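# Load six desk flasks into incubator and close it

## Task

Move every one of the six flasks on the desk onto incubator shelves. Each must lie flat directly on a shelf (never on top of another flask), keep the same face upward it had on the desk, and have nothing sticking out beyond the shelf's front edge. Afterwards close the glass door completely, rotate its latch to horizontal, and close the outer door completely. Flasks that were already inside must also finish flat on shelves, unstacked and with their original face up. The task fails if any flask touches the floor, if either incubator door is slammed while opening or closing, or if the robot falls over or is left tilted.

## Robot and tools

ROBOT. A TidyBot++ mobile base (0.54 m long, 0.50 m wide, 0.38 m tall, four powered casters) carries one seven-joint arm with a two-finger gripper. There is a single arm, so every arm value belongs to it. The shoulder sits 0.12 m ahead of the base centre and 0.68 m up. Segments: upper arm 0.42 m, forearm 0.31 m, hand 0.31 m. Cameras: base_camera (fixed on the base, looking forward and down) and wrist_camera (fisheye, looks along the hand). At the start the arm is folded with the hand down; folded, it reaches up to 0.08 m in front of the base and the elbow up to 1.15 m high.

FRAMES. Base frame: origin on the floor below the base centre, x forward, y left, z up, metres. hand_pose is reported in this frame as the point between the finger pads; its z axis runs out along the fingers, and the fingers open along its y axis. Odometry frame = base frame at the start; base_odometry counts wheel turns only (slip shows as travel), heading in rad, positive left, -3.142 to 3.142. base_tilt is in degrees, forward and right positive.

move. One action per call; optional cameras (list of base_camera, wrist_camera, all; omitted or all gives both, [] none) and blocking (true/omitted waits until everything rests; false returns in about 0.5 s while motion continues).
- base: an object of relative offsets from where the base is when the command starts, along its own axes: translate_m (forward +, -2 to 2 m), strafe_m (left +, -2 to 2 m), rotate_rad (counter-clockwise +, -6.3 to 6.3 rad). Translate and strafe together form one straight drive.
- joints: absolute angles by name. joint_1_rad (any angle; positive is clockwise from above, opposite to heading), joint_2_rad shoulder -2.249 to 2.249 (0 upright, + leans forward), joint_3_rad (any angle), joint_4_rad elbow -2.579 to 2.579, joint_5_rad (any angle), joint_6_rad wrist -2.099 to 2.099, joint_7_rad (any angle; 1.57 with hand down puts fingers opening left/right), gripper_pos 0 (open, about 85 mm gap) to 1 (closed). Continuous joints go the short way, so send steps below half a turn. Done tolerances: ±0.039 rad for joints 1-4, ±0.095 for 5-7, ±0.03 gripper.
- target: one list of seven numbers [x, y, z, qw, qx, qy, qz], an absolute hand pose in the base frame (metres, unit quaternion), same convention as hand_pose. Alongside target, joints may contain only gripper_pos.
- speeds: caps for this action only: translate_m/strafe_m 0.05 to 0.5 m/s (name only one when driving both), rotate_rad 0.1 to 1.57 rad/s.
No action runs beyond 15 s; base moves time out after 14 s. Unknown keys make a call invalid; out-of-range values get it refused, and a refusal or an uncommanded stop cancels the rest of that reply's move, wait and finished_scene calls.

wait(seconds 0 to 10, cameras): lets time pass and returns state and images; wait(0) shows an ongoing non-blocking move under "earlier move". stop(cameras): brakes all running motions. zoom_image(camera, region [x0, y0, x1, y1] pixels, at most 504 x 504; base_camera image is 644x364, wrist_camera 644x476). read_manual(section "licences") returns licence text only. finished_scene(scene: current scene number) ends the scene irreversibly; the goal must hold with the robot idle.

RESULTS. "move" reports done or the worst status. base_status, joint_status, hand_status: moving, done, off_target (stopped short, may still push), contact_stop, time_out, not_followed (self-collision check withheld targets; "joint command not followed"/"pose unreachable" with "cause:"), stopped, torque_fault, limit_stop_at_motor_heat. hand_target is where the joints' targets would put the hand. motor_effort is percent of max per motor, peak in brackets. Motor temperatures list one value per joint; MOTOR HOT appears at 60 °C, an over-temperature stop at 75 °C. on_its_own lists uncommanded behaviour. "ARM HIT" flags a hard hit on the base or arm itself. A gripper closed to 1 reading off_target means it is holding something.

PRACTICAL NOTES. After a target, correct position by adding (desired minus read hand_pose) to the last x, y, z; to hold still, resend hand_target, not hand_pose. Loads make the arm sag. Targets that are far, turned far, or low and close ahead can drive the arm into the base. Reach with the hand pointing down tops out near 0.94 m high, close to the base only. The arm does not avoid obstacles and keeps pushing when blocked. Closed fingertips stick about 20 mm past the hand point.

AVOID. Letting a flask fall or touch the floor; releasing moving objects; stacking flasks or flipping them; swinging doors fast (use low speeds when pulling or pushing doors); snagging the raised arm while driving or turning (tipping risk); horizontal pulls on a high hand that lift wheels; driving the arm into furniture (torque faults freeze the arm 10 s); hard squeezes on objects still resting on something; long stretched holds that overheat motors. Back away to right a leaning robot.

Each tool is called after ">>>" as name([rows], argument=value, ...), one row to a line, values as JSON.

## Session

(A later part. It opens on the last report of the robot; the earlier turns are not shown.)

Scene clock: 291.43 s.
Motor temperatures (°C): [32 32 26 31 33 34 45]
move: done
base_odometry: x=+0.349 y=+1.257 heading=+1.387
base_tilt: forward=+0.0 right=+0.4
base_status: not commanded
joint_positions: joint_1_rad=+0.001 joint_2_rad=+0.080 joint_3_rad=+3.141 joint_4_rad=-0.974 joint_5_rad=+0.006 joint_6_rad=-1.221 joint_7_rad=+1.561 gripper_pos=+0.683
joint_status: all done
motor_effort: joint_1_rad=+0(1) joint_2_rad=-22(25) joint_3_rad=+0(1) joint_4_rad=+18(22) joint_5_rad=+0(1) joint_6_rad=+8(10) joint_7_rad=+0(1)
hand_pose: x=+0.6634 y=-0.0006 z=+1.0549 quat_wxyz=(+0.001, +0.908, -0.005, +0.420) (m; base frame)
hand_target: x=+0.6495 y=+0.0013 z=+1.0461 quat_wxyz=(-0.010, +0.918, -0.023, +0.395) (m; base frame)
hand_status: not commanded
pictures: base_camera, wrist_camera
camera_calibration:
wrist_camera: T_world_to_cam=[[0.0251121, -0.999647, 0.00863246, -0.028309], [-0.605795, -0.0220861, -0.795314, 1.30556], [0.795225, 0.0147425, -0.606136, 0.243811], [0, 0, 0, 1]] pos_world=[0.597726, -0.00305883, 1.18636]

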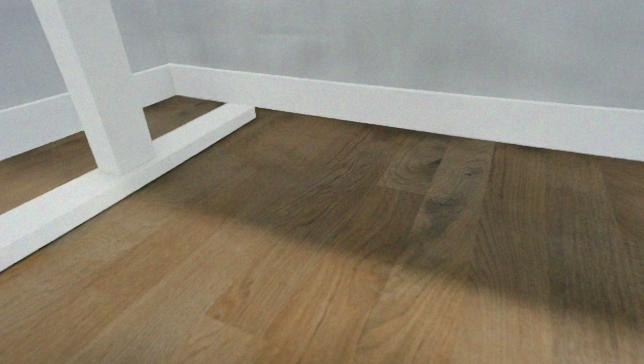

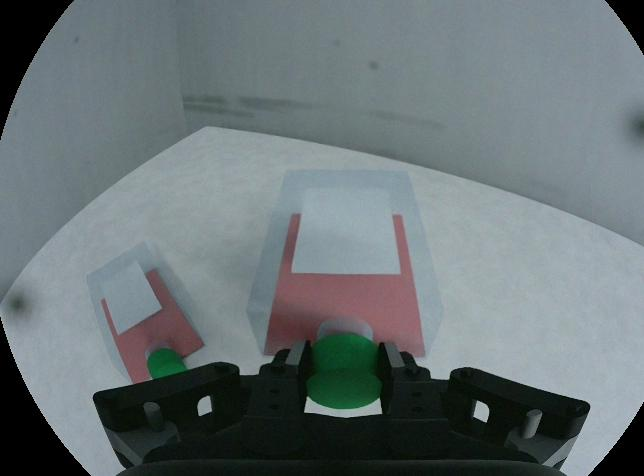

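>>> move(base={"translate_m": -0.556, "strafe_m": 0.225, "rotate_rad": -1.957}, speeds={"translate_m": 0.25, "rotate_rad": 0.5})

Scene clock: 296.10 s.
Motor temperatures (°C): [32 32 26 31 33 34 45]
move: done
base_odometry: x=+0.026 y=+0.751 heading=-0.569
base_tilt: forward=+0.1 right=+0.4
base_status: done
joint_positions: joint_1_rad=+0.003 joint_2_rad=+0.089 joint_3_rad=+3.141 joint_4_rad=-0.973 joint_5_rad=+0.006 joint_6_rad=-1.224 joint_7_rad=+1.561 gripper_pos=+0.683
joint_status: not commanded
motor_effort: joint_1_rad=+0(3) joint_2_rad=-22(26) joint_3_rad=+0(2) joint_4_rad=+18(19) joint_5_rad=+0(2) joint_6_rad=+8(9) joint_7_rad=+0(1)
hand_pose: x=+0.6658 y=-0.0019 z=+1.0500 quat_wxyz=(+0.001, +0.910, -0.006, +0.415) (m; base frame)
hand_target: x=+0.6495 y=+0.0013 z=+1.0461 quat_wxyz=(-0.010, +0.918, -0.023, +0.395) (m; base frame)
hand_status: not commanded
pictures: base_camera, wrist_camera
camera_calibration:
wrist_camera: T_world_to_cam=[[0.022786, -0.999705, 0.00836635, -0.0278568], [-0.614603, -0.0206078, -0.788567, 1.30183], [0.788508, 0.0128263, -0.614891, 0.252619], [0, 0, 0, 1]] pos_world=[0.60155, -0.00426086, 1.18215]

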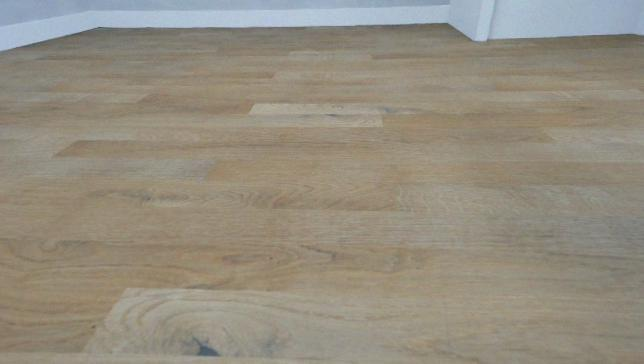

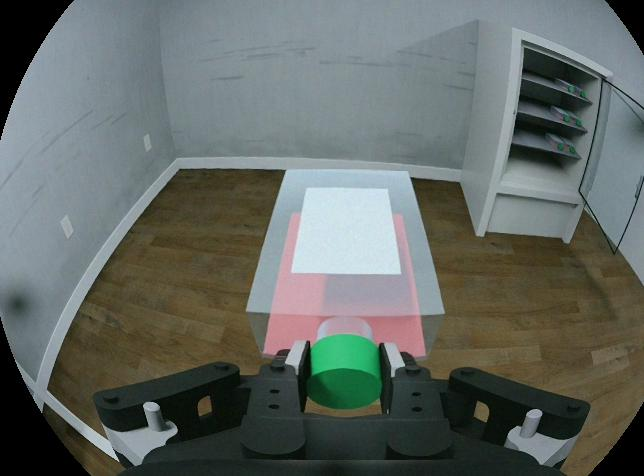

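>>> move(base={"translate_m": 0.92, "strafe_m": -0.84}, speeds={"translate_m": 0.35})

Scene clock: 300.80 s.
Motor temperatures (°C): [32 32 26 31 33 34 45]
move: done
base_odometry: x=+0.349 y=-0.452 heading=-0.569
base_tilt: forward=+0.0 right=+0.3
base_status: done
joint_positions: joint_1_rad=+0.001 joint_2_rad=+0.089 joint_3_rad=+3.142 joint_4_rad=-0.972 joint_5_rad=+0.006 joint_6_rad=-1.226 joint_7_rad=+1.561 gripper_pos=+0.683
joint_status: not commanded
motor_effort: joint_1_rad=+0(4) joint_2_rad=-22(25) joint_3_rad=+1(3) joint_4_rad=+18(19) joint_5_rad=+0(2) joint_6_rad=+8(9) joint_7_rad=+0(1)
hand_pose: x=+0.6654 y=-0.0011 z=+1.0499 quat_wxyz=(+0.001, +0.910, -0.005, +0.414) (m; base frame)
hand_target: x=+0.6495 y=+0.0013 z=+1.0461 quat_wxyz=(-0.010, +0.918, -0.023, +0.395) (m; base frame)
hand_status: not commanded
pictures: base_camera, wrist_camera
camera_calibration:
wrist_camera: T_world_to_cam=[[0.0243567, -0.999668, 0.00837475, -0.0280056], [-0.6154, -0.0215949, -0.787919, 1.30144], [0.787839, 0.0140373, -0.615721, 0.254146], [0, 0, 0, 1]] pos_world=[0.60136, -0.00345942, 1.18215]

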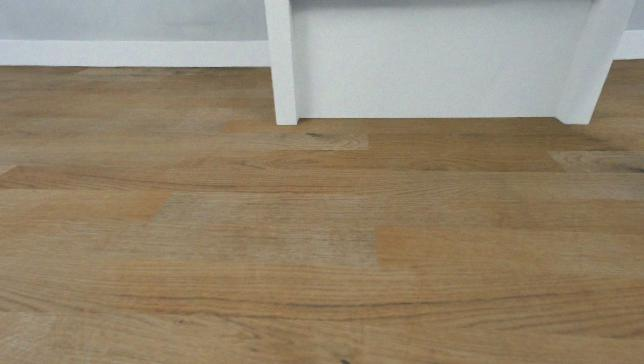

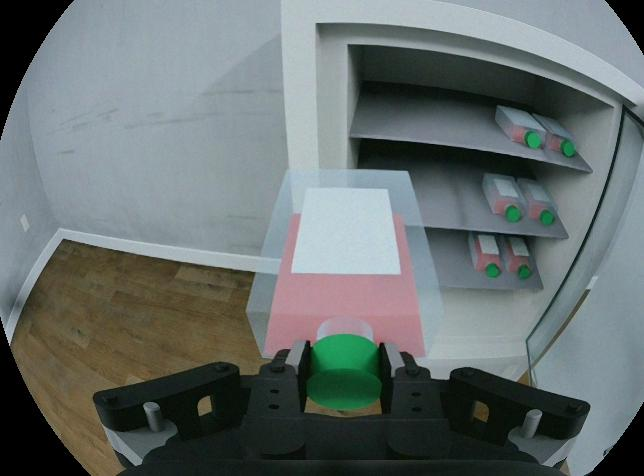

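>>> move(base={"rotate_rad": -0.07}, joints={"joint_2_rad": 0.21, "joint_4_rad": -1.548, "joint_6_rad": -0.475})

Scene clock: 305.10 s.
Motor temperatures (°C): [32 32 26 31 33 34 45]
move: done
base_odometry: x=+0.349 y=-0.452 heading=-0.638
base_tilt: forward=+0.1 right=+0.3
base_status: done
joint_positions: joint_1_rad=+0.005 joint_2_rad=+0.216 joint_3_rad=+3.145 joint_4_rad=-1.534 joint_5_rad=+0.006 joint_6_rad=-0.552 joint_7_rad=+1.561 gripper_pos=+0.683
joint_status: all done
motor_effort: joint_1_rad=+0(3) joint_2_rad=-30(32) joint_3_rad=+0(3) joint_4_rad=+20(23) joint_5_rad=-1(2) joint_6_rad=+8(9) joint_7_rad=+1(1)
hand_pose: x=+0.7504 y=-0.0044 z=+0.8291 quat_wxyz=(+0.002, +0.913, -0.006, +0.408) (m; base frame)
hand_target: x=+0.7611 y=+0.0013 z=+0.8434 quat_wxyz=(-0.011, +0.898, -0.023, +0.439) (m; base frame)
hand_status: not commanded
pictures: base_camera, wrist_camera
camera_calibration:
wrist_camera: T_world_to_cam=[[0.0217268, -0.999721, 0.00924782, -0.0304071], [-0.62672, -0.0208262, -0.778966, 1.18072], [0.778941, 0.0111287, -0.626998, 0.0673315], [0, 0, 0, 1]] pos_world=[0.688194, -0.00655805, 0.962238]

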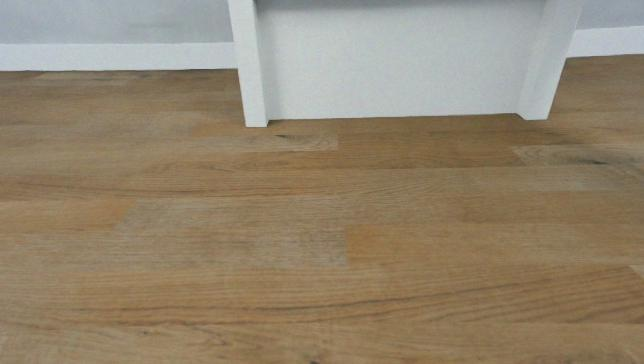

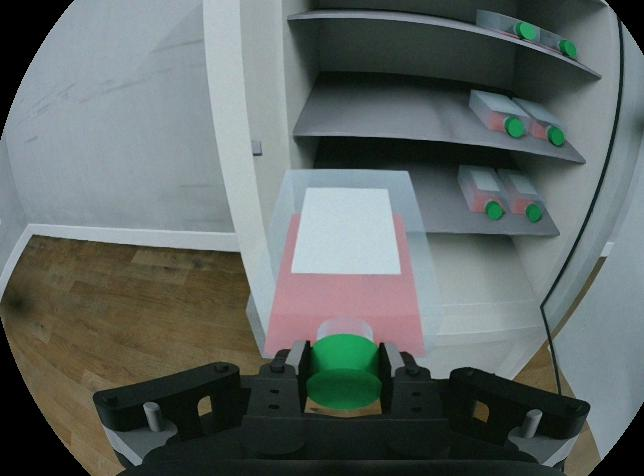

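>>> move(base={"strafe_m": -0.027}, joints={"joint_4_rad": -1.5, "joint_6_rad": -0.455}, cameras=[])

>>> move(base={"translate_m": 0.28}, speeds={"translate_m": 0.15})

Scene clock: 307.60 s.
Motor temperatures (°C): [32 32 26 31 33 34 45]
move: done
base_odometry: x=+0.333 y=-0.474 heading=-0.638
base_tilt: forward=+0.0 right=+0.4
base_status: done
joint_positions: joint_1_rad=+0.006 joint_2_rad=+0.216 joint_3_rad=+3.146 joint_4_rad=-1.506 joint_5_rad=+0.006 joint_6_rad=-0.527 joint_7_rad=+1.561 gripper_pos=+0.683
joint_status: all done
motor_effort: joint_1_rad=-1(4) joint_2_rad=-29(31) joint_3_rad=+0(3) joint_4_rad=+20(22) joint_5_rad=-1(2) joint_6_rad=+8(10) joint_7_rad=+0(1)
hand_pose: x=+0.7625 y=-0.0058 z=+0.8500 quat_wxyz=(+0.003, +0.902, -0.007, +0.432) (m; base frame)
hand_target: x=+0.7760 y=+0.0013 z=+0.8754 quat_wxyz=(-0.012, +0.883, -0.022, +0.469) (m; base frame)
hand_status: not commanded
pictures: none
No camera images: "cameras" was empty.

Scene clock: 310.07 s.
Motor temperatures (°C): [32 32 26 31 33 34 45]
move: done
base_odometry: x=+0.558 y=-0.641 heading=-0.638
base_tilt: forward=+0.1 right=+0.3
base_status: done
joint_positions: joint_1_rad=+0.006 joint_2_rad=+0.222 joint_3_rad=+3.146 joint_4_rad=-1.506 joint_5_rad=+0.006 joint_6_rad=-0.525 joint_7_rad=+1.561 gripper_pos=+0.683
joint_status: not commanded
motor_effort: joint_1_rad=-1(2) joint_2_rad=-29(32) joint_3_rad=+0(1) joint_4_rad=+20(22) joint_5_rad=-1(1) joint_6_rad=+9(9) joint_7_rad=+1(2)
hand_pose: x=+0.7638 y=-0.0058 z=+0.8473 quat_wxyz=(+0.003, +0.903, -0.007, +0.430) (m; base frame)
hand_target: x=+0.7760 y=+0.0013 z=+0.8754 quat_wxyz=(-0.012, +0.883, -0.022, +0.469) (m; base frame)
hand_status: not commanded
pictures: base_camera, wrist_camera
camera_calibration:
wrist_camera: T_world_to_cam=[[0.0193599, -0.999752, 0.0109627, -0.0318257], [-0.587439, -0.0202468, -0.809015, 1.19875], [0.809037, 0.00922252, -0.587686, 0.0119608], [0, 0, 0, 1]] pos_world=[0.69513, -0.00765736, 0.977181]

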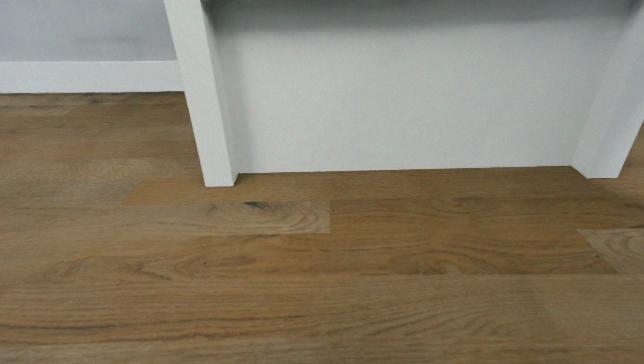

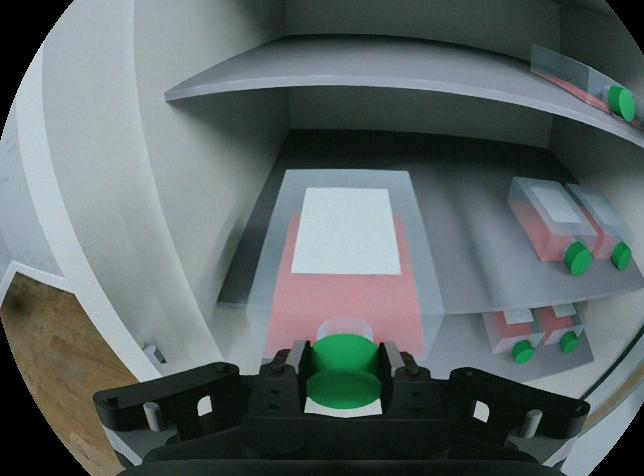

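>>> move(base={"translate_m": 0.135}, speeds={"translate_m": 0.12})

Scene clock: 312.13 s.
Motor temperatures (°C): [32 32 26 31 33 34 45]
move: done
base_odometry: x=+0.667 y=-0.722 heading=-0.639
base_tilt: forward=+0.1 right=+0.3
base_status: done
joint_positions: joint_1_rad=+0.006 joint_2_rad=+0.222 joint_3_rad=+3.146 joint_4_rad=-1.506 joint_5_rad=+0.006 joint_6_rad=-0.523 joint_7_rad=+1.561 gripper_pos=+0.683
joint_status: not commanded
motor_effort: joint_1_rad=-1(2) joint_2_rad=-30(32) joint_3_rad=+1(1) joint_4_rad=+21(21) joint_5_rad=+0(1) joint_6_rad=+9(9) joint_7_rad=-1(2)
hand_pose: x=+0.7641 y=-0.0058 z=+0.8477 quat_wxyz=(+0.003, +0.902, -0.007, +0.431) (m; base frame)
hand_target: x=+0.7760 y=+0.0013 z=+0.8754 quat_wxyz=(-0.012, +0.883, -0.022, +0.469) (m; base frame)
hand_status: not commanded
pictures: base_camera, wrist_camera
camera_calibration:
wrist_camera: T_world_to_cam=[[0.0193446, -0.999752, 0.0109884, -0.0318453], [-0.586339, -0.020246, -0.809813, 1.19906], [0.809835, 0.00922258, -0.586585, 0.010429], [0, 0, 0, 1]] pos_world=[0.695225, -0.00765737, 0.977482]

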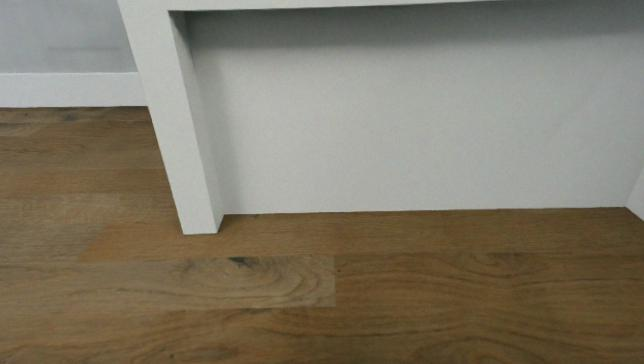

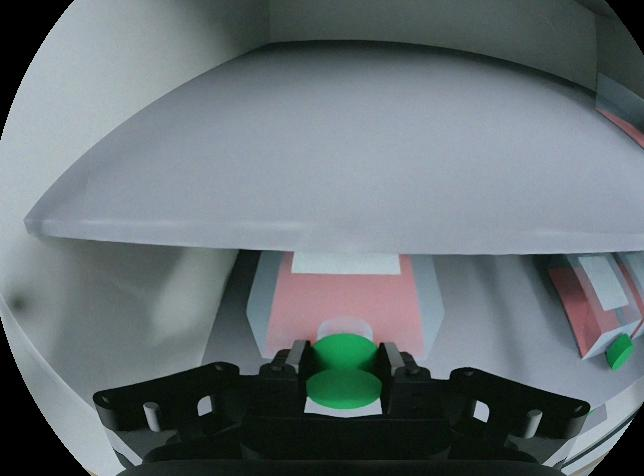

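>>> move(joints={"joint_2_rad": 0.22, "joint_4_rad": -1.605, "joint_6_rad": -0.38}, cameras=["wrist_camera"])

Scene clock: 313.80 s.
Motor temperatures (°C): [32 32 26 31 33 34 45]
move: done
base_odometry: x=+0.667 y=-0.722 heading=-0.639
base_tilt: forward=+0.0 right=+0.3
base_status: not commanded
joint_positions: joint_1_rad=+0.006 joint_2_rad=+0.226 joint_3_rad=+3.146 joint_4_rad=-1.596 joint_5_rad=+0.006 joint_6_rad=-0.455 joint_7_rad=+1.561 gripper_pos=+0.683
joint_status: all done
motor_effort: joint_1_rad=+0(1) joint_2_rad=-29(31) joint_3_rad=+0(0) joint_4_rad=+20(22) joint_5_rad=+0(1) joint_6_rad=+8(10) joint_7_rad=+1(1)
hand_pose: x=+0.7548 y=-0.0056 z=+0.8119 quat_wxyz=(+0.003, +0.908, -0.007, +0.419) (m; base frame)
hand_target: x=+0.7658 y=+0.0013 z=+0.8289 quat_wxyz=(-0.011, +0.892, -0.023, +0.451) (m; base frame)
hand_status: not commanded
pictures: wrist_camera
camera_calibration:
wrist_camera: T_world_to_cam=[[0.0200167, -0.999748, 0.010176, -0.0309545], [-0.607107, -0.0202408, -0.794362, 1.16778], [0.794368, 0.00972261, -0.607359, 0.025528], [0, 0, 0, 1]] pos_world=[0.689309, -0.00755802, 0.943461]

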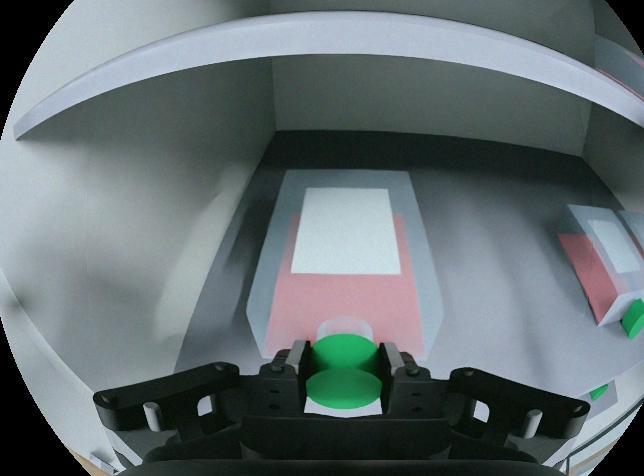

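>>> move(joints={"joint_4_rad": -1.63, "joint_6_rad": -0.358}, cameras=["wrist_camera"])

Scene clock: 314.57 s.
Motor temperatures (°C): [32 32 26 31 33 34 45]
move: done
base_odometry: x=+0.667 y=-0.722 heading=-0.639
base_tilt: forward=+0.0 right=+0.3
base_status: not commanded
joint_positions: joint_1_rad=+0.006 joint_2_rad=+0.226 joint_3_rad=+3.146 joint_4_rad=-1.618 joint_5_rad=+0.006 joint_6_rad=-0.430 joint_7_rad=+1.561 gripper_pos=+0.683
joint_status: all done
motor_effort: joint_1_rad=-1(1) joint_2_rad=-29(30) joint_3_rad=+0(1) joint_4_rad=+20(21) joint_5_rad=-1(1) joint_6_rad=+9(10) joint_7_rad=+0(1)
hand_pose: x=+0.7535 y=-0.0055 z=+0.8055 quat_wxyz=(+0.003, +0.907, -0.007, +0.420) (m; base frame)
hand_target: x=+0.7632 y=+0.0013 z=+0.8206 quat_wxyz=(-0.011, +0.893, -0.023, +0.450) (m; base frame)
hand_status: not commanded
pictures: wrist_camera
camera_calibration:
wrist_camera: T_world_to_cam=[[0.0200724, -0.999747, 0.0101602, -0.0307789], [-0.605292, -0.0202398, -0.795746, 1.16161], [0.79575, 0.00982262, -0.605546, 0.020147], [0, 0, 0, 1]] pos_world=[0.687702, -0.00745815, 0.936862]

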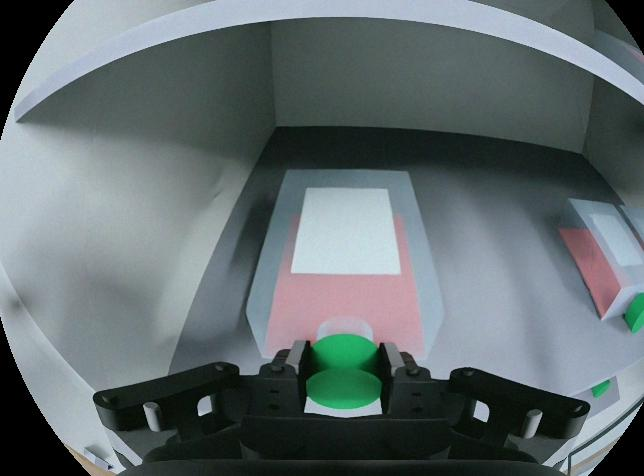

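>>> move(joints={"joint_4_rad": -1.645, "joint_6_rad": -0.345}, cameras=[])

>>> move(joints={"joint_4_rad": -1.66, "joint_6_rad": -0.332}, cameras=["wrist_camera"])

Scene clock: 315.37 s.
Motor temperatures (°C): [32 32 26 31 33 34 45]
move: done
base_odometry: x=+0.667 y=-0.722 heading=-0.639
base_tilt: forward=+0.1 right=+0.3
base_status: not commanded
joint_positions: joint_1_rad=+0.006 joint_2_rad=+0.226 joint_3_rad=+3.146 joint_4_rad=-1.632 joint_5_rad=+0.006 joint_6_rad=-0.416 joint_7_rad=+1.561 gripper_pos=+0.683
joint_status: all done
motor_effort: joint_1_rad=-1(1) joint_2_rad=-29(30) joint_3_rad=+0(0) joint_4_rad=+20(21) joint_5_rad=+0(1) joint_6_rad=+8(9) joint_7_rad=+0(1)
hand_pose: x=+0.7522 y=-0.0055 z=+0.8013 quat_wxyz=(+0.003, +0.907, -0.007, +0.420) (m; base frame)
hand_target: x=+0.7615 y=+0.0013 z=+0.8156 quat_wxyz=(-0.011, +0.893, -0.023, +0.449) (m; base frame)
hand_status: not commanded
pictures: none
No camera images: "cameras" was empty.

Scene clock: 315.97 s.
Motor temperatures (°C): [32 32 26 31 33 34 45]
move: done
base_odometry: x=+0.667 y=-0.722 heading=-0.639
base_tilt: forward=+0.1 right=+0.3
base_status: not commanded
joint_positions: joint_1_rad=+0.006 joint_2_rad=+0.226 joint_3_rad=+3.146 joint_4_rad=-1.647 joint_5_rad=+0.006 joint_6_rad=-0.403 joint_7_rad=+1.561 gripper_pos=+0.683
joint_status: all done
motor_effort: joint_1_rad=+0(1) joint_2_rad=-29(30) joint_3_rad=+0(0) joint_4_rad=+20(21) joint_5_rad=+0(1) joint_6_rad=+8(9) joint_7_rad=+1(1)
hand_pose: x=+0.7506 y=-0.0055 z=+0.7965 quat_wxyz=(+0.003, +0.908, -0.007, +0.419) (m; base frame)
hand_target: x=+0.7597 y=+0.0013 z=+0.8105 quat_wxyz=(-0.011, +0.894, -0.023, +0.448) (m; base frame)
hand_status: not commanded
pictures: wrist_camera
camera_calibration:
wrist_camera: T_world_to_cam=[[0.0202309, -0.999744, 0.0101418, -0.0307266], [-0.606705, -0.0203387, -0.794667, 1.15295], [0.79467, 0.00992373, -0.606961, 0.0190155], [0, 0, 0, 1]] pos_world=[0.685008, -0.00745798, 0.928061]

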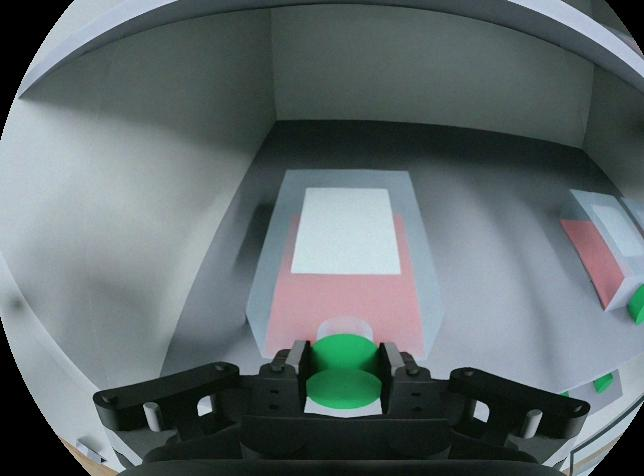

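>>> move(joints={"joint_4_rad": -1.674, "joint_6_rad": -0.319}, cameras=[])

>>> move(joints={"joint_4_rad": -1.688, "joint_6_rad": -0.306}, cameras=["wrist_camera"])

Scene clock: 316.67 s.
Motor temperatures (°C): [32 32 26 31 33 34 45]
move: done
base_odometry: x=+0.667 y=-0.722 heading=-0.639
base_tilt: forward=+0.1 right=+0.3
base_status: not commanded
joint_positions: joint_1_rad=+0.006 joint_2_rad=+0.226 joint_3_rad=+3.146 joint_4_rad=-1.661 joint_5_rad=+0.006 joint_6_rad=-0.390 joint_7_rad=+1.561 gripper_pos=+0.683
joint_status: all done
motor_effort: joint_1_rad=+0(1) joint_2_rad=-29(30) joint_3_rad=+0(0) joint_4_rad=+19(21) joint_5_rad=-1(1) joint_6_rad=+8(10) joint_7_rad=+0(1)
hand_pose: x=+0.7492 y=-0.0054 z=+0.7923 quat_wxyz=(+0.003, +0.908, -0.007, +0.419) (m; base frame)
hand_target: x=+0.7582 y=+0.0013 z=+0.8061 quat_wxyz=(-0.011, +0.894, -0.023, +0.448) (m; base frame)
hand_status: not commanded
pictures: none
No camera images: "cameras" was empty.

Scene clock: 317.23 s.
Motor temperatures (°C): [32 32 26 31 33 34 45]
move: done
base_odometry: x=+0.667 y=-0.722 heading=-0.639
base_tilt: forward=+0.1 right=+0.3
base_status: not commanded
joint_positions: joint_1_rad=+0.006 joint_2_rad=+0.226 joint_3_rad=+3.146 joint_4_rad=-1.675 joint_5_rad=+0.006 joint_6_rad=-0.377 joint_7_rad=+1.561 gripper_pos=+0.683
joint_status: all done
motor_effort: joint_1_rad=-1(1) joint_2_rad=-29(29) joint_3_rad=+0(1) joint_4_rad=+20(21) joint_5_rad=-1(1) joint_6_rad=+8(9) joint_7_rad=+0(1)
hand_pose: x=+0.7475 y=-0.0054 z=+0.7878 quat_wxyz=(+0.003, +0.908, -0.007, +0.419) (m; base frame)
hand_target: x=+0.7566 y=+0.0013 z=+0.8017 quat_wxyz=(-0.011, +0.894, -0.023, +0.447) (m; base frame)
hand_status: not commanded
pictures: wrist_camera
camera_calibration:
wrist_camera: T_world_to_cam=[[0.0204047, -0.999742, 0.00998516, -0.0304556], [-0.608004, -0.0203363, -0.793673, 1.14433], [0.793671, 0.0101236, -0.608262, 0.0179723], [0, 0, 0, 1]] pos_world=[0.682114, -0.00735824, 0.919459]

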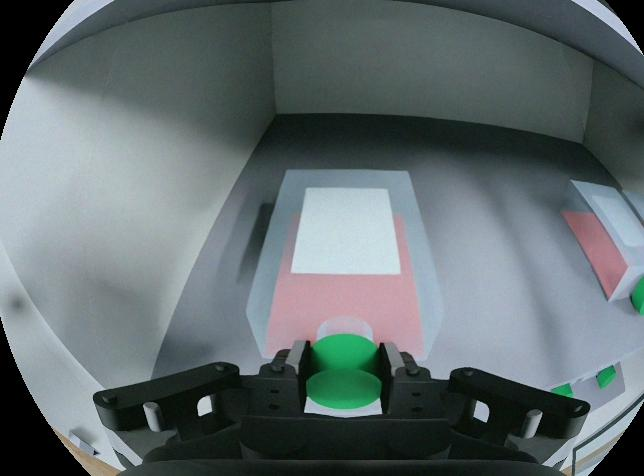

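>>> move(joints={"joint_4_rad": -1.703, "joint_6_rad": -0.292}, cameras=[])

>>> move(joints={"joint_4_rad": -1.718, "joint_6_rad": -0.278}, cameras=["wrist_camera"])

Scene clock: 318.03 s.
Motor temperatures (°C): [32 32 26 31 33 34 45]
move: done
base_odometry: x=+0.667 y=-0.722 heading=-0.639
base_tilt: forward=+0.1 right=+0.3
base_status: not commanded
joint_positions: joint_1_rad=+0.006 joint_2_rad=+0.226 joint_3_rad=+3.146 joint_4_rad=-1.690 joint_5_rad=+0.006 joint_6_rad=-0.362 joint_7_rad=+1.561 gripper_pos=+0.683
joint_status: all done
motor_effort: joint_1_rad=+0(1) joint_2_rad=-28(29) joint_3_rad=+0(1) joint_4_rad=+19(21) joint_5_rad=-1(1) joint_6_rad=+9(9) joint_7_rad=+0(1)
hand_pose: x=+0.7458 y=-0.0054 z=+0.7831 quat_wxyz=(+0.003, +0.908, -0.007, +0.418) (m; base frame)
hand_target: x=+0.7548 y=+0.0013 z=+0.7970 quat_wxyz=(-0.011, +0.894, -0.023, +0.447) (m; base frame)
hand_status: not commanded
pictures: none
No camera images: "cameras" was empty.

Scene clock: 318.63 s.
Motor temperatures (°C): [32 32 26 31 33 34 45]
move: done
base_odometry: x=+0.667 y=-0.722 heading=-0.639
base_tilt: forward=+0.1 right=+0.3
base_status: not commanded
joint_positions: joint_1_rad=+0.006 joint_2_rad=+0.226 joint_3_rad=+3.146 joint_4_rad=-1.705 joint_5_rad=+0.006 joint_6_rad=-0.349 joint_7_rad=+1.561 gripper_pos=+0.683
joint_status: all done
motor_effort: joint_1_rad=-1(1) joint_2_rad=-30(30) joint_3_rad=+0(1) joint_4_rad=+19(20) joint_5_rad=-1(1) joint_6_rad=+8(9) joint_7_rad=+0(1)
hand_pose: x=+0.7439 y=-0.0053 z=+0.7784 quat_wxyz=(+0.003, +0.909, -0.007, +0.418) (m; base frame)
hand_target: x=+0.7529 y=+0.0013 z=+0.7924 quat_wxyz=(-0.011, +0.895, -0.023, +0.446) (m; base frame)
hand_status: not commanded
pictures: wrist_camera
camera_calibration:
wrist_camera: T_world_to_cam=[[0.0205845, -0.99974, 0.00981697, -0.0302647], [-0.609747, -0.0203349, -0.792335, 1.13491], [0.792329, 0.0103239, -0.610007, 0.0174281], [0, 0, 0, 1]] pos_world=[0.678822, -0.0073585, 0.910157]

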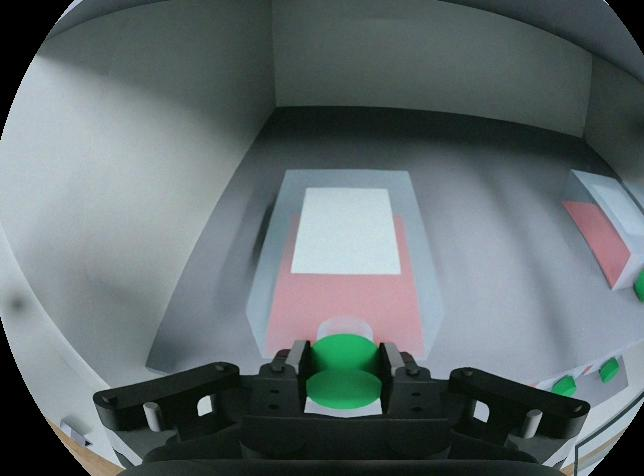

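>>> move(base={"translate_m": 0.033}, speeds={"translate_m": 0.08})

Scene clock: 320.07 s.
Motor temperatures (°C): [32 32 26 31 33 34 45]
move: done
base_odometry: x=+0.693 y=-0.742 heading=-0.640
base_tilt: forward=+0.1 right=+0.3
base_status: done
joint_positions: joint_1_rad=+0.006 joint_2_rad=+0.228 joint_3_rad=+3.146 joint_4_rad=-1.706 joint_5_rad=+0.006 joint_6_rad=-0.348 joint_7_rad=+1.561 gripper_pos=+0.683
joint_status: not commanded
motor_effort: joint_1_rad=-1(2) joint_2_rad=-28(31) joint_3_rad=+0(1) joint_4_rad=+19(20) joint_5_rad=+0(1) joint_6_rad=+8(9) joint_7_rad=+0(1)
hand_pose: x=+0.7439 y=-0.0053 z=+0.7772 quat_wxyz=(+0.003, +0.909, -0.007, +0.417) (m; base frame)
hand_target: x=+0.7529 y=+0.0013 z=+0.7924 quat_wxyz=(-0.011, +0.895, -0.023, +0.446) (m; base frame)
hand_status: not commanded
pictures: base_camera, wrist_camera
camera_calibration:
wrist_camera: T_world_to_cam=[[0.0205986, -0.99974, 0.00978578, -0.0302394], [-0.610935, -0.0203344, -0.79142, 1.13414], [0.791413, 0.0103237, -0.611195, 0.0182954], [0, 0, 0, 1]] pos_world=[0.679027, -0.00735851, 0.909055]

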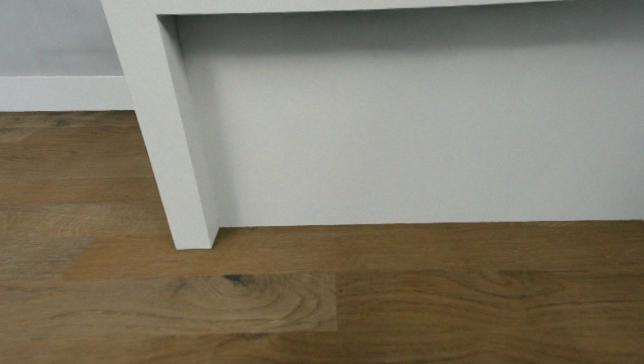

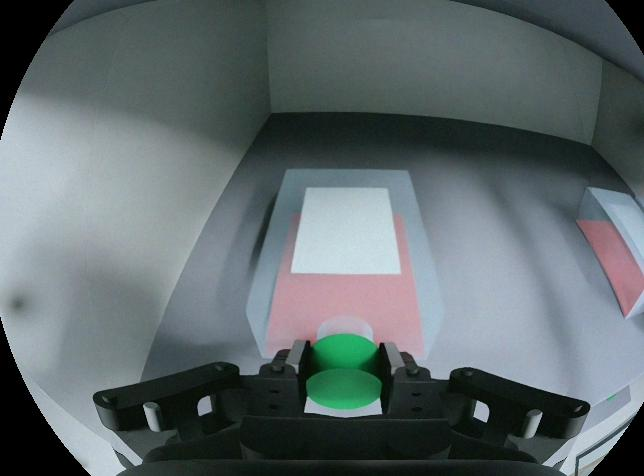

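>>> move(joints={"joint_4_rad": -1.733, "joint_6_rad": -0.264}, cameras=[])

>>> move(joints={"joint_4_rad": -1.748, "joint_6_rad": -0.25}, cameras=["wrist_camera"])

Scene clock: 320.73 s.
Motor temperatures (°C): [32 32 26 31 33 34 45]
move: done
base_odometry: x=+0.693 y=-0.742 heading=-0.640
base_tilt: forward=+0.0 right=+0.4
base_status: not commanded
joint_positions: joint_1_rad=+0.006 joint_2_rad=+0.227 joint_3_rad=+3.146 joint_4_rad=-1.716 joint_5_rad=+0.006 joint_6_rad=-0.330 joint_7_rad=+1.561 gripper_pos=+0.683
joint_status: all done
motor_effort: joint_1_rad=-1(1) joint_2_rad=-28(29) joint_3_rad=+0(1) joint_4_rad=+19(19) joint_5_rad=-1(1) joint_6_rad=+8(8) joint_7_rad=+0(1)
hand_pose: x=+0.7441 y=-0.0053 z=+0.7758 quat_wxyz=(+0.002, +0.907, -0.007, +0.420) (m; base frame)
hand_target: x=+0.7510 y=+0.0013 z=+0.7877 quat_wxyz=(-0.011, +0.895, -0.023, +0.446) (m; base frame)
hand_status: not commanded
pictures: none
No camera images: "cameras" was empty.

Scene clock: 321.30 s.
Motor temperatures (°C): [32 32 26 31 33 34 45]
move: done
base_odometry: x=+0.693 y=-0.742 heading=-0.640
base_tilt: forward=+0.1 right=+0.3
base_status: not commanded
joint_positions: joint_1_rad=+0.006 joint_2_rad=+0.226 joint_3_rad=+3.146 joint_4_rad=-1.727 joint_5_rad=+0.006 joint_6_rad=-0.314 joint_7_rad=+1.561 gripper_pos=+0.683
joint_status: all done
motor_effort: joint_1_rad=-1(1) joint_2_rad=-26(28) joint_3_rad=+1(1) joint_4_rad=+18(19) joint_5_rad=-1(1) joint_6_rad=+7(8) joint_7_rad=+1(1)
hand_pose: x=+0.7440 y=-0.0053 z=+0.7755 quat_wxyz=(+0.002, +0.906, -0.007, +0.424) (m; base frame)
hand_target: x=+0.7491 y=+0.0013 z=+0.7831 quat_wxyz=(-0.011, +0.895, -0.023, +0.445) (m; base frame)
hand_status: not commanded
pictures: wrist_camera
camera_calibration:
wrist_camera: T_world_to_cam=[[0.0206481, -0.999735, 0.0101995, -0.030481], [-0.598732, -0.0205347, -0.800687, 1.13096], [0.800684, 0.0104259, -0.598997, 0.000861195], [0, 0, 0, 1]] pos_world=[0.677079, -0.00725803, 0.906368]

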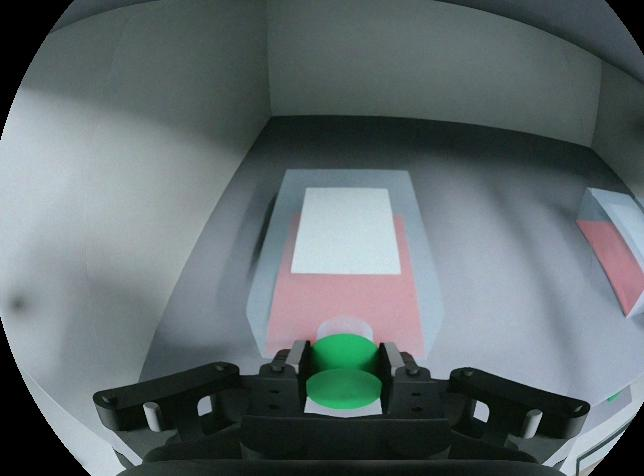

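>>> move(joints={"gripper_pos": 0.66}, cameras=[])

>>> move(joints={"gripper_pos": 0.55}, cameras=["wrist_camera"])

Scene clock: 322.13 s.
Motor temperatures (°C): [32 32 26 31 33 34 45]
move: done
base_odometry: x=+0.693 y=-0.742 heading=-0.640
base_tilt: forward=+0.1 right=+0.3
base_status: not commanded
joint_positions: joint_1_rad=+0.006 joint_2_rad=+0.226 joint_3_rad=+3.146 joint_4_rad=-1.727 joint_5_rad=+0.006 joint_6_rad=-0.314 joint_7_rad=+1.561 gripper_pos=+0.659
joint_status: all done
motor_effort: joint_1_rad=-1(1) joint_2_rad=-27(28) joint_3_rad=+0(1) joint_4_rad=+18(19) joint_5_rad=+0(1) joint_6_rad=+8(8) joint_7_rad=+0(1)
hand_pose: x=+0.7439 y=-0.0053 z=+0.7753 quat_wxyz=(+0.002, +0.906, -0.007, +0.424) (m; base frame)
hand_target: x=+0.7491 y=+0.0013 z=+0.7831 quat_wxyz=(-0.011, +0.895, -0.023, +0.445) (m; base frame)
hand_status: not commanded
pictures: none
No camera images: "cameras" was empty.

Scene clock: 322.67 s.
Motor temperatures (°C): [32 32 26 31 33 34 45]
move: done
base_odometry: x=+0.693 y=-0.742 heading=-0.640
base_tilt: forward=+0.0 right=+0.3
base_status: not commanded
joint_positions: joint_1_rad=+0.006 joint_2_rad=+0.226 joint_3_rad=+3.146 joint_4_rad=-1.729 joint_5_rad=+0.006 joint_6_rad=-0.314 joint_7_rad=+1.561 gripper_pos=+0.550
joint_status: all done
motor_effort: joint_1_rad=-1(1) joint_2_rad=-28(28) joint_3_rad=+0(0) joint_4_rad=+18(19) joint_5_rad=+0(1) joint_6_rad=+8(8) joint_7_rad=+1(1)
hand_pose: x=+0.7433 y=-0.0053 z=+0.7743 quat_wxyz=(+0.002, +0.906, -0.007, +0.423) (m; base frame)
hand_target: x=+0.7491 y=+0.0013 z=+0.7831 quat_wxyz=(-0.011, +0.895, -0.023, +0.445) (m; base frame)
hand_status: not commanded
pictures: wrist_camera
camera_calibration:
wrist_camera: T_world_to_cam=[[0.0206689, -0.999735, 0.0101541, -0.0304356], [-0.600444, -0.0205332, -0.799403, 1.12992], [0.7994, 0.0104258, -0.600709, 0.00299494], [0, 0, 0, 1]] pos_world=[0.676686, -0.00725804, 0.905366]

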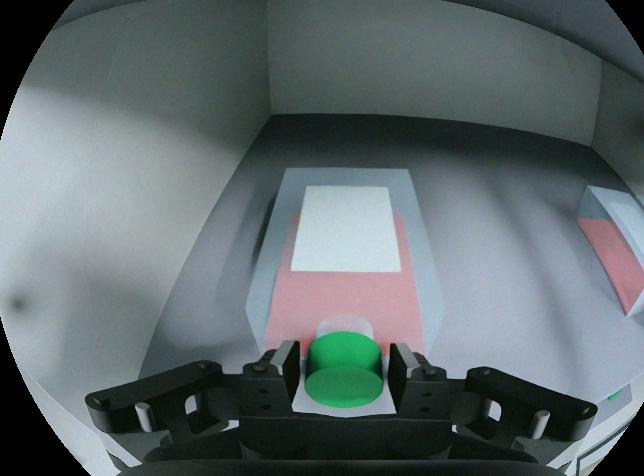

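>>> move(joints={"gripper_pos": 0.5}, cameras=[])

>>> move(base={"translate_m": -0.04}, speeds={"translate_m": 0.08}, cameras=["wrist_camera"])

Scene clock: 323.27 s.
Motor temperatures (°C): [32 32 26 31 33 34 45]
move: done
base_odometry: x=+0.693 y=-0.742 heading=-0.640
base_tilt: forward=+0.1 right=+0.3
base_status: not commanded
joint_positions: joint_1_rad=+0.006 joint_2_rad=+0.226 joint_3_rad=+3.146 joint_4_rad=-1.729 joint_5_rad=+0.006 joint_6_rad=-0.314 joint_7_rad=+1.561 gripper_pos=+0.500
joint_status: all done
motor_effort: joint_1_rad=-1(1) joint_2_rad=-28(28) joint_3_rad=+1(1) joint_4_rad=+18(19) joint_5_rad=-1(1) joint_6_rad=+8(8) joint_7_rad=+1(1)
hand_pose: x=+0.7433 y=-0.0053 z=+0.7743 quat_wxyz=(+0.002, +0.906, -0.007, +0.423) (m; base frame)
hand_target: x=+0.7491 y=+0.0013 z=+0.7831 quat_wxyz=(-0.011, +0.895, -0.023, +0.445) (m; base frame)
hand_status: not commanded
pictures: none
No camera images: "cameras" was empty.

Scene clock: 324.27 s.
Motor temperatures (°C): [32 32 26 31 33 34 45]
move: done
base_odometry: x=+0.661 y=-0.717 heading=-0.639
base_tilt: forward=+0.1 right=+0.4
base_status: done
joint_positions: joint_1_rad=+0.006 joint_2_rad=+0.224 joint_3_rad=+3.146 joint_4_rad=-1.732 joint_5_rad=+0.006 joint_6_rad=-0.313 joint_7_rad=+1.561 gripper_pos=+0.500
joint_status: not commanded
motor_effort: joint_1_rad=-1(1) joint_2_rad=-28(31) joint_3_rad=+0(1) joint_4_rad=+18(19) joint_5_rad=-1(1) joint_6_rad=+8(8) joint_7_rad=-1(1)
hand_pose: x=+0.7423 y=-0.0053 z=+0.7736 quat_wxyz=(+0.002, +0.906, -0.007, +0.422) (m; base frame)
hand_target: x=+0.7491 y=+0.0013 z=+0.7831 quat_wxyz=(-0.011, +0.895, -0.023, +0.445) (m; base frame)
hand_status: not commanded
pictures: wrist_camera
camera_calibration:
wrist_camera: T_world_to_cam=[[0.0206831, -0.999735, 0.0101268, -0.030397], [-0.60153, -0.0205341, -0.798586, 1.12887], [0.798582, 0.0104256, -0.601795, 0.00474522], [0, 0, 0, 1]] pos_world=[0.67589, -0.00725804, 0.904665]

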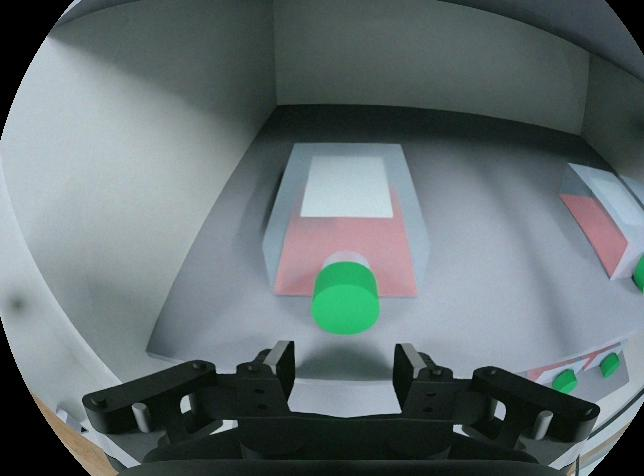

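>>> move(base={"translate_m": -0.6}, speeds={"translate_m": 0.3}, cameras=["wrist_camera"])

Scene clock: 331.20 s.
Motor temperatures (°C): [32 32 26 31 33 34 45]
move: done
base_odometry: x=+0.179 y=-0.359 heading=-0.640
base_tilt: forward=+0.1 right=+0.3
base_status: done
joint_positions: joint_1_rad=+0.005 joint_2_rad=+0.223 joint_3_rad=+3.146 joint_4_rad=-1.734 joint_5_rad=+0.006 joint_6_rad=-0.312 joint_7_rad=+1.561 gripper_pos=+0.500
joint_status: not commanded
motor_effort: joint_1_rad=+0(2) joint_2_rad=-28(32) joint_3_rad=+0(3) joint_4_rad=+18(20) joint_5_rad=-1(1) joint_6_rad=+8(8) joint_7_rad=+1(1)
hand_pose: x=+0.7415 y=-0.0048 z=+0.7735 quat_wxyz=(+0.002, +0.906, -0.006, +0.422) (m; base frame)
hand_target: x=+0.7491 y=+0.0013 z=+0.7831 quat_wxyz=(-0.011, +0.895, -0.023, +0.445) (m; base frame)
hand_status: not commanded
pictures: wrist_camera
camera_calibration:
wrist_camera: T_world_to_cam=[[0.021323, -0.999721, 0.0101385, -0.0304215], [-0.601515, -0.0209284, -0.798588, 1.12831], [0.798577, 0.0109298, -0.601793, 0.00532287], [0, 0, 0, 1]] pos_world=[0.675093, -0.00685749, 0.904565]

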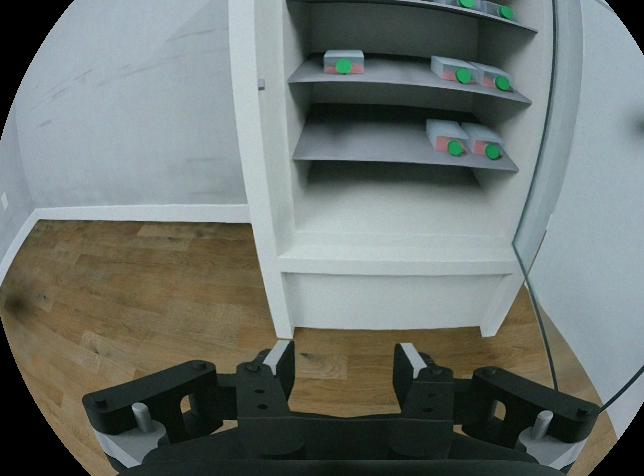

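>>> move(base={"translate_m": -0.12, "rotate_rad": 1.571}, speeds={"rotate_rad": 0.8}, joints={"joint_2_rad": 0.2, "joint_4_rad": -1.0, "joint_6_rad": -0.74, "gripper_pos": 1.0}, cameras=[])

>>> move(base={"translate_m": 0.85, "strafe_m": 0.85}, speeds={"translate_m": 0.4})

Scene clock: 334.37 s.
Motor temperatures (°C): [32 32 26 31 33 34 45]
move: done
base_odometry: x=+0.083 y=-0.288 heading=+0.930
base_tilt: forward=+0.0 right=+0.3
base_status: done
joint_positions: joint_1_rad=-0.005 joint_2_rad=+0.217 joint_3_rad=+3.143 joint_4_rad=-1.011 joint_5_rad=+0.006 joint_6_rad=-0.667 joint_7_rad=+1.561 gripper_pos=+0.999
joint_status: all done
motor_effort: joint_1_rad=-1(4) joint_2_rad=-29(33) joint_3_rad=+0(3) joint_4_rad=+20(21) joint_5_rad=-1(1) joint_6_rad=+9(10) joint_7_rad=+0(2)
hand_pose: x=+0.8007 y=+0.0027 z=+1.0993 quat_wxyz=(-0.001, +0.812, -0.002, +0.584) (m; base frame)
hand_target: x=+0.7859 y=+0.0013 z=+1.0957 quat_wxyz=(-0.014, +0.825, -0.021, +0.565) (m; base frame)
hand_status: not commanded
pictures: none
No camera images: "cameras" was empty.

Scene clock: 338.63 s.
Motor temperatures (°C): [32 32 26 31 33 34 45]
move: done
base_odometry: x=-0.091 y=+0.902 heading=+0.931
base_tilt: forward=+0.1 right=+0.3
base_status: done
joint_positions: joint_1_rad=+0.000 joint_2_rad=+0.206 joint_3_rad=+3.143 joint_4_rad=-1.009 joint_5_rad=+0.006 joint_6_rad=-0.670 joint_7_rad=+1.561 gripper_pos=+0.999
joint_status: not commanded
motor_effort: joint_1_rad=-1(4) joint_2_rad=-28(31) joint_3_rad=+0(3) joint_4_rad=+20(20) joint_5_rad=+0(2) joint_6_rad=+9(10) joint_7_rad=+0(1)
hand_pose: x=+0.7958 y=+0.0000 z=+1.1071 quat_wxyz=(+0.000, +0.809, -0.003, +0.588) (m; base frame)
hand_target: x=+0.7859 y=+0.0013 z=+1.0957 quat_wxyz=(-0.014, +0.825, -0.021, +0.565) (m; base frame)
hand_status: not commanded
pictures: base_camera, wrist_camera
camera_calibration:
wrist_camera: T_world_to_cam=[[0.0224309, -0.999553, 0.0197456, -0.0416848], [-0.257878, -0.024867, -0.965857, 1.33922], [0.965917, 0.016573, -0.258321, -0.350634], [0, 0, 0, 1]] pos_world=[0.684974, -0.00255273, 1.20374]

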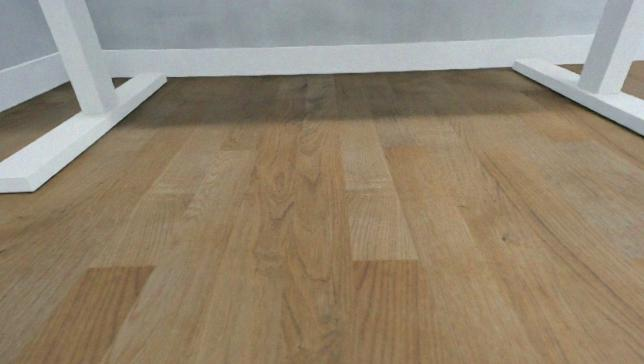

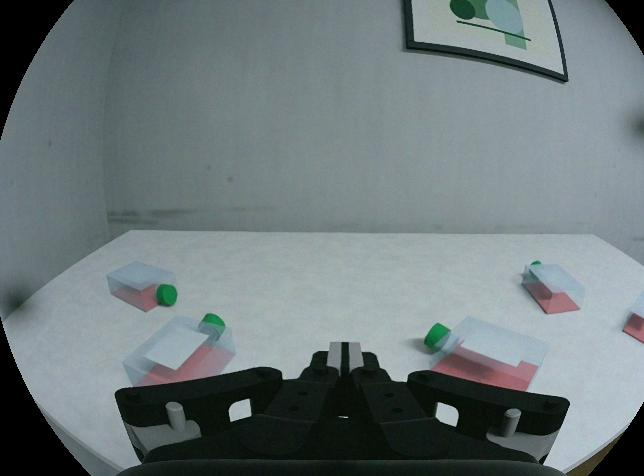

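>>> move(base={"translate_m": 0.43, "strafe_m": 0.24}, speeds={"translate_m": 0.3}, joints={"joint_2_rad": -0.3, "joint_4_rad": -0.8, "joint_6_rad": -1.94})

Scene clock: 342.20 s.
Motor temperatures (°C): [32 32 26 31 33 34 45]
move: done
base_odometry: x=-0.026 y=+1.390 heading=+0.931
base_tilt: forward=+0.1 right=+0.3
base_status: done
joint_positions: joint_1_rad=+0.000 joint_2_rad=-0.294 joint_3_rad=+3.143 joint_4_rad=-0.807 joint_5_rad=+0.006 joint_6_rad=-1.868 joint_7_rad=+1.561 gripper_pos=+0.999
joint_status: all done
motor_effort: joint_1_rad=+0(3) joint_2_rad=-1(29) joint_3_rad=+0(2) joint_4_rad=+11(21) joint_5_rad=+0(1) joint_6_rad=+7(10) joint_7_rad=-1(1)
hand_pose: x=+0.3660 y=-0.0007 z=+1.1331 quat_wxyz=(+0.000, +0.928, -0.007, +0.372) (m; base frame)
hand_target: x=+0.3463 y=+0.0013 z=+1.1219 quat_wxyz=(-0.009, +0.939, -0.024, +0.344) (m; base frame)
hand_status: not commanded
pictures: base_camera, wrist_camera
camera_calibration:
wrist_camera: T_world_to_cam=[[0.0229605, -0.999731, 0.00320409, -0.0146609], [-0.686136, -0.0180891, -0.727248, 1.13983], [0.727111, 0.0144995, -0.686367, 0.64361], [0, 0, 0, 1]] pos_world=[0.314441, -0.00337052, 1.27074]

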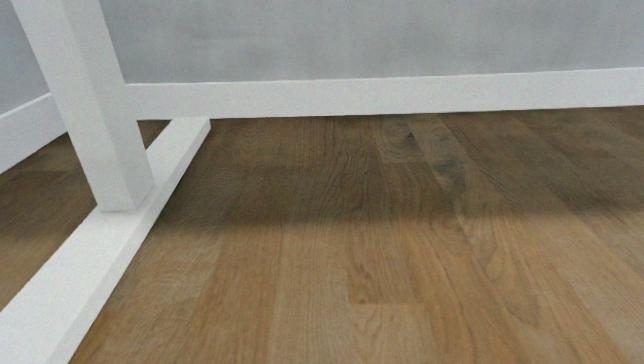

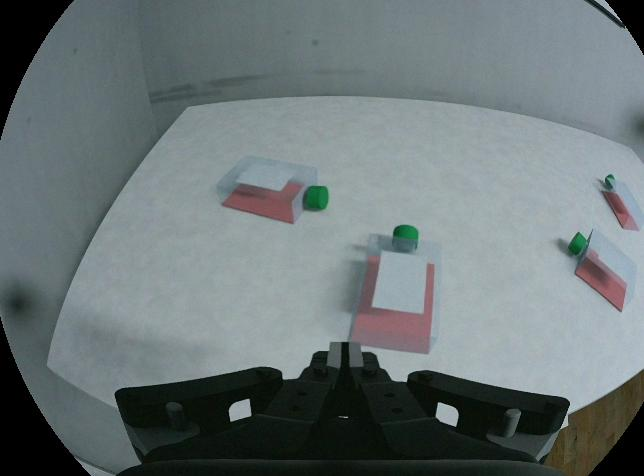

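>>> move(base={"strafe_m": -0.015}, joints={"joint_2_rad": 0.225, "joint_4_rad": -0.845, "joint_6_rad": -1.25}, cameras=[])

>>> move(joints={"joint_2_rad": 0.15, "joint_4_rad": -1.13, "joint_6_rad": -1.04}, cameras=["wrist_camera"])

Scene clock: 345.03 s.
Motor temperatures (°C): [32 32 26 31 33 34 45]
move: done
base_odometry: x=-0.015 y=+1.381 heading=+0.931
base_tilt: forward=+0.1 right=+0.3
base_status: done
joint_positions: joint_1_rad=+0.000 joint_2_rad=+0.233 joint_3_rad=+3.143 joint_4_rad=-0.835 joint_5_rad=+0.006 joint_6_rad=-1.323 joint_7_rad=+1.561 gripper_pos=+0.999
joint_status: all done
motor_effort: joint_1_rad=+0(1) joint_2_rad=-26(31) joint_3_rad=+0(3) joint_4_rad=+17(19) joint_5_rad=-1(2) joint_6_rad=+7(8) joint_7_rad=+0(1)
hand_pose: x=+0.7041 y=-0.0010 z=+1.0151 quat_wxyz=(+0.001, +0.930, -0.005, +0.367) (m; base frame)
hand_target: x=+0.7166 y=+0.0013 z=+1.0309 quat_wxyz=(-0.010, +0.917, -0.023, +0.399) (m; base frame)
hand_status: not commanded
pictures: none
No camera images: "cameras" was empty.

Scene clock: 346.40 s.
Motor temperatures (°C): [32 32 26 31 33 34 45]
move: done
base_odometry: x=-0.015 y=+1.381 heading=+0.931
base_tilt: forward=+0.2 right=+0.3
base_status: not commanded
joint_positions: joint_1_rad=+0.000 joint_2_rad=+0.160 joint_3_rad=+3.143 joint_4_rad=-1.104 joint_5_rad=+0.006 joint_6_rad=-1.109 joint_7_rad=+1.561 gripper_pos=+0.999
joint_status: all done
motor_effort: joint_1_rad=+0(1) joint_2_rad=-25(27) joint_3_rad=+0(1) joint_4_rad=+18(19) joint_5_rad=+0(1) joint_6_rad=+7(8) joint_7_rad=+0(1)
hand_pose: x=+0.7021 y=-0.0010 z=+0.9682 quat_wxyz=(+0.001, +0.927, -0.005, +0.375) (m; base frame)
hand_target: x=+0.7110 y=+0.0013 z=+0.9760 quat_wxyz=(-0.010, +0.917, -0.023, +0.399) (m; base frame)
hand_status: not commanded
pictures: wrist_camera
camera_calibration:
wrist_camera: T_world_to_cam=[[0.025546, -0.999652, 0.00654148, -0.0271835], [-0.680996, -0.0221925, -0.731951, 1.25146], [0.731842, 0.0142437, -0.681326, 0.2778], [0, 0, 0, 1]] pos_world=[0.64963, -0.00335788, 1.10546]

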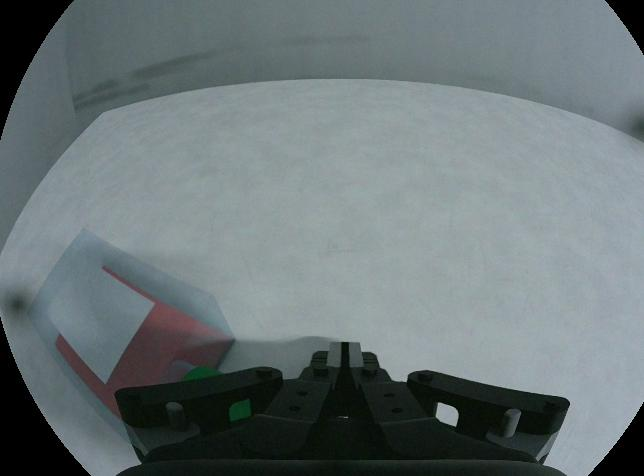

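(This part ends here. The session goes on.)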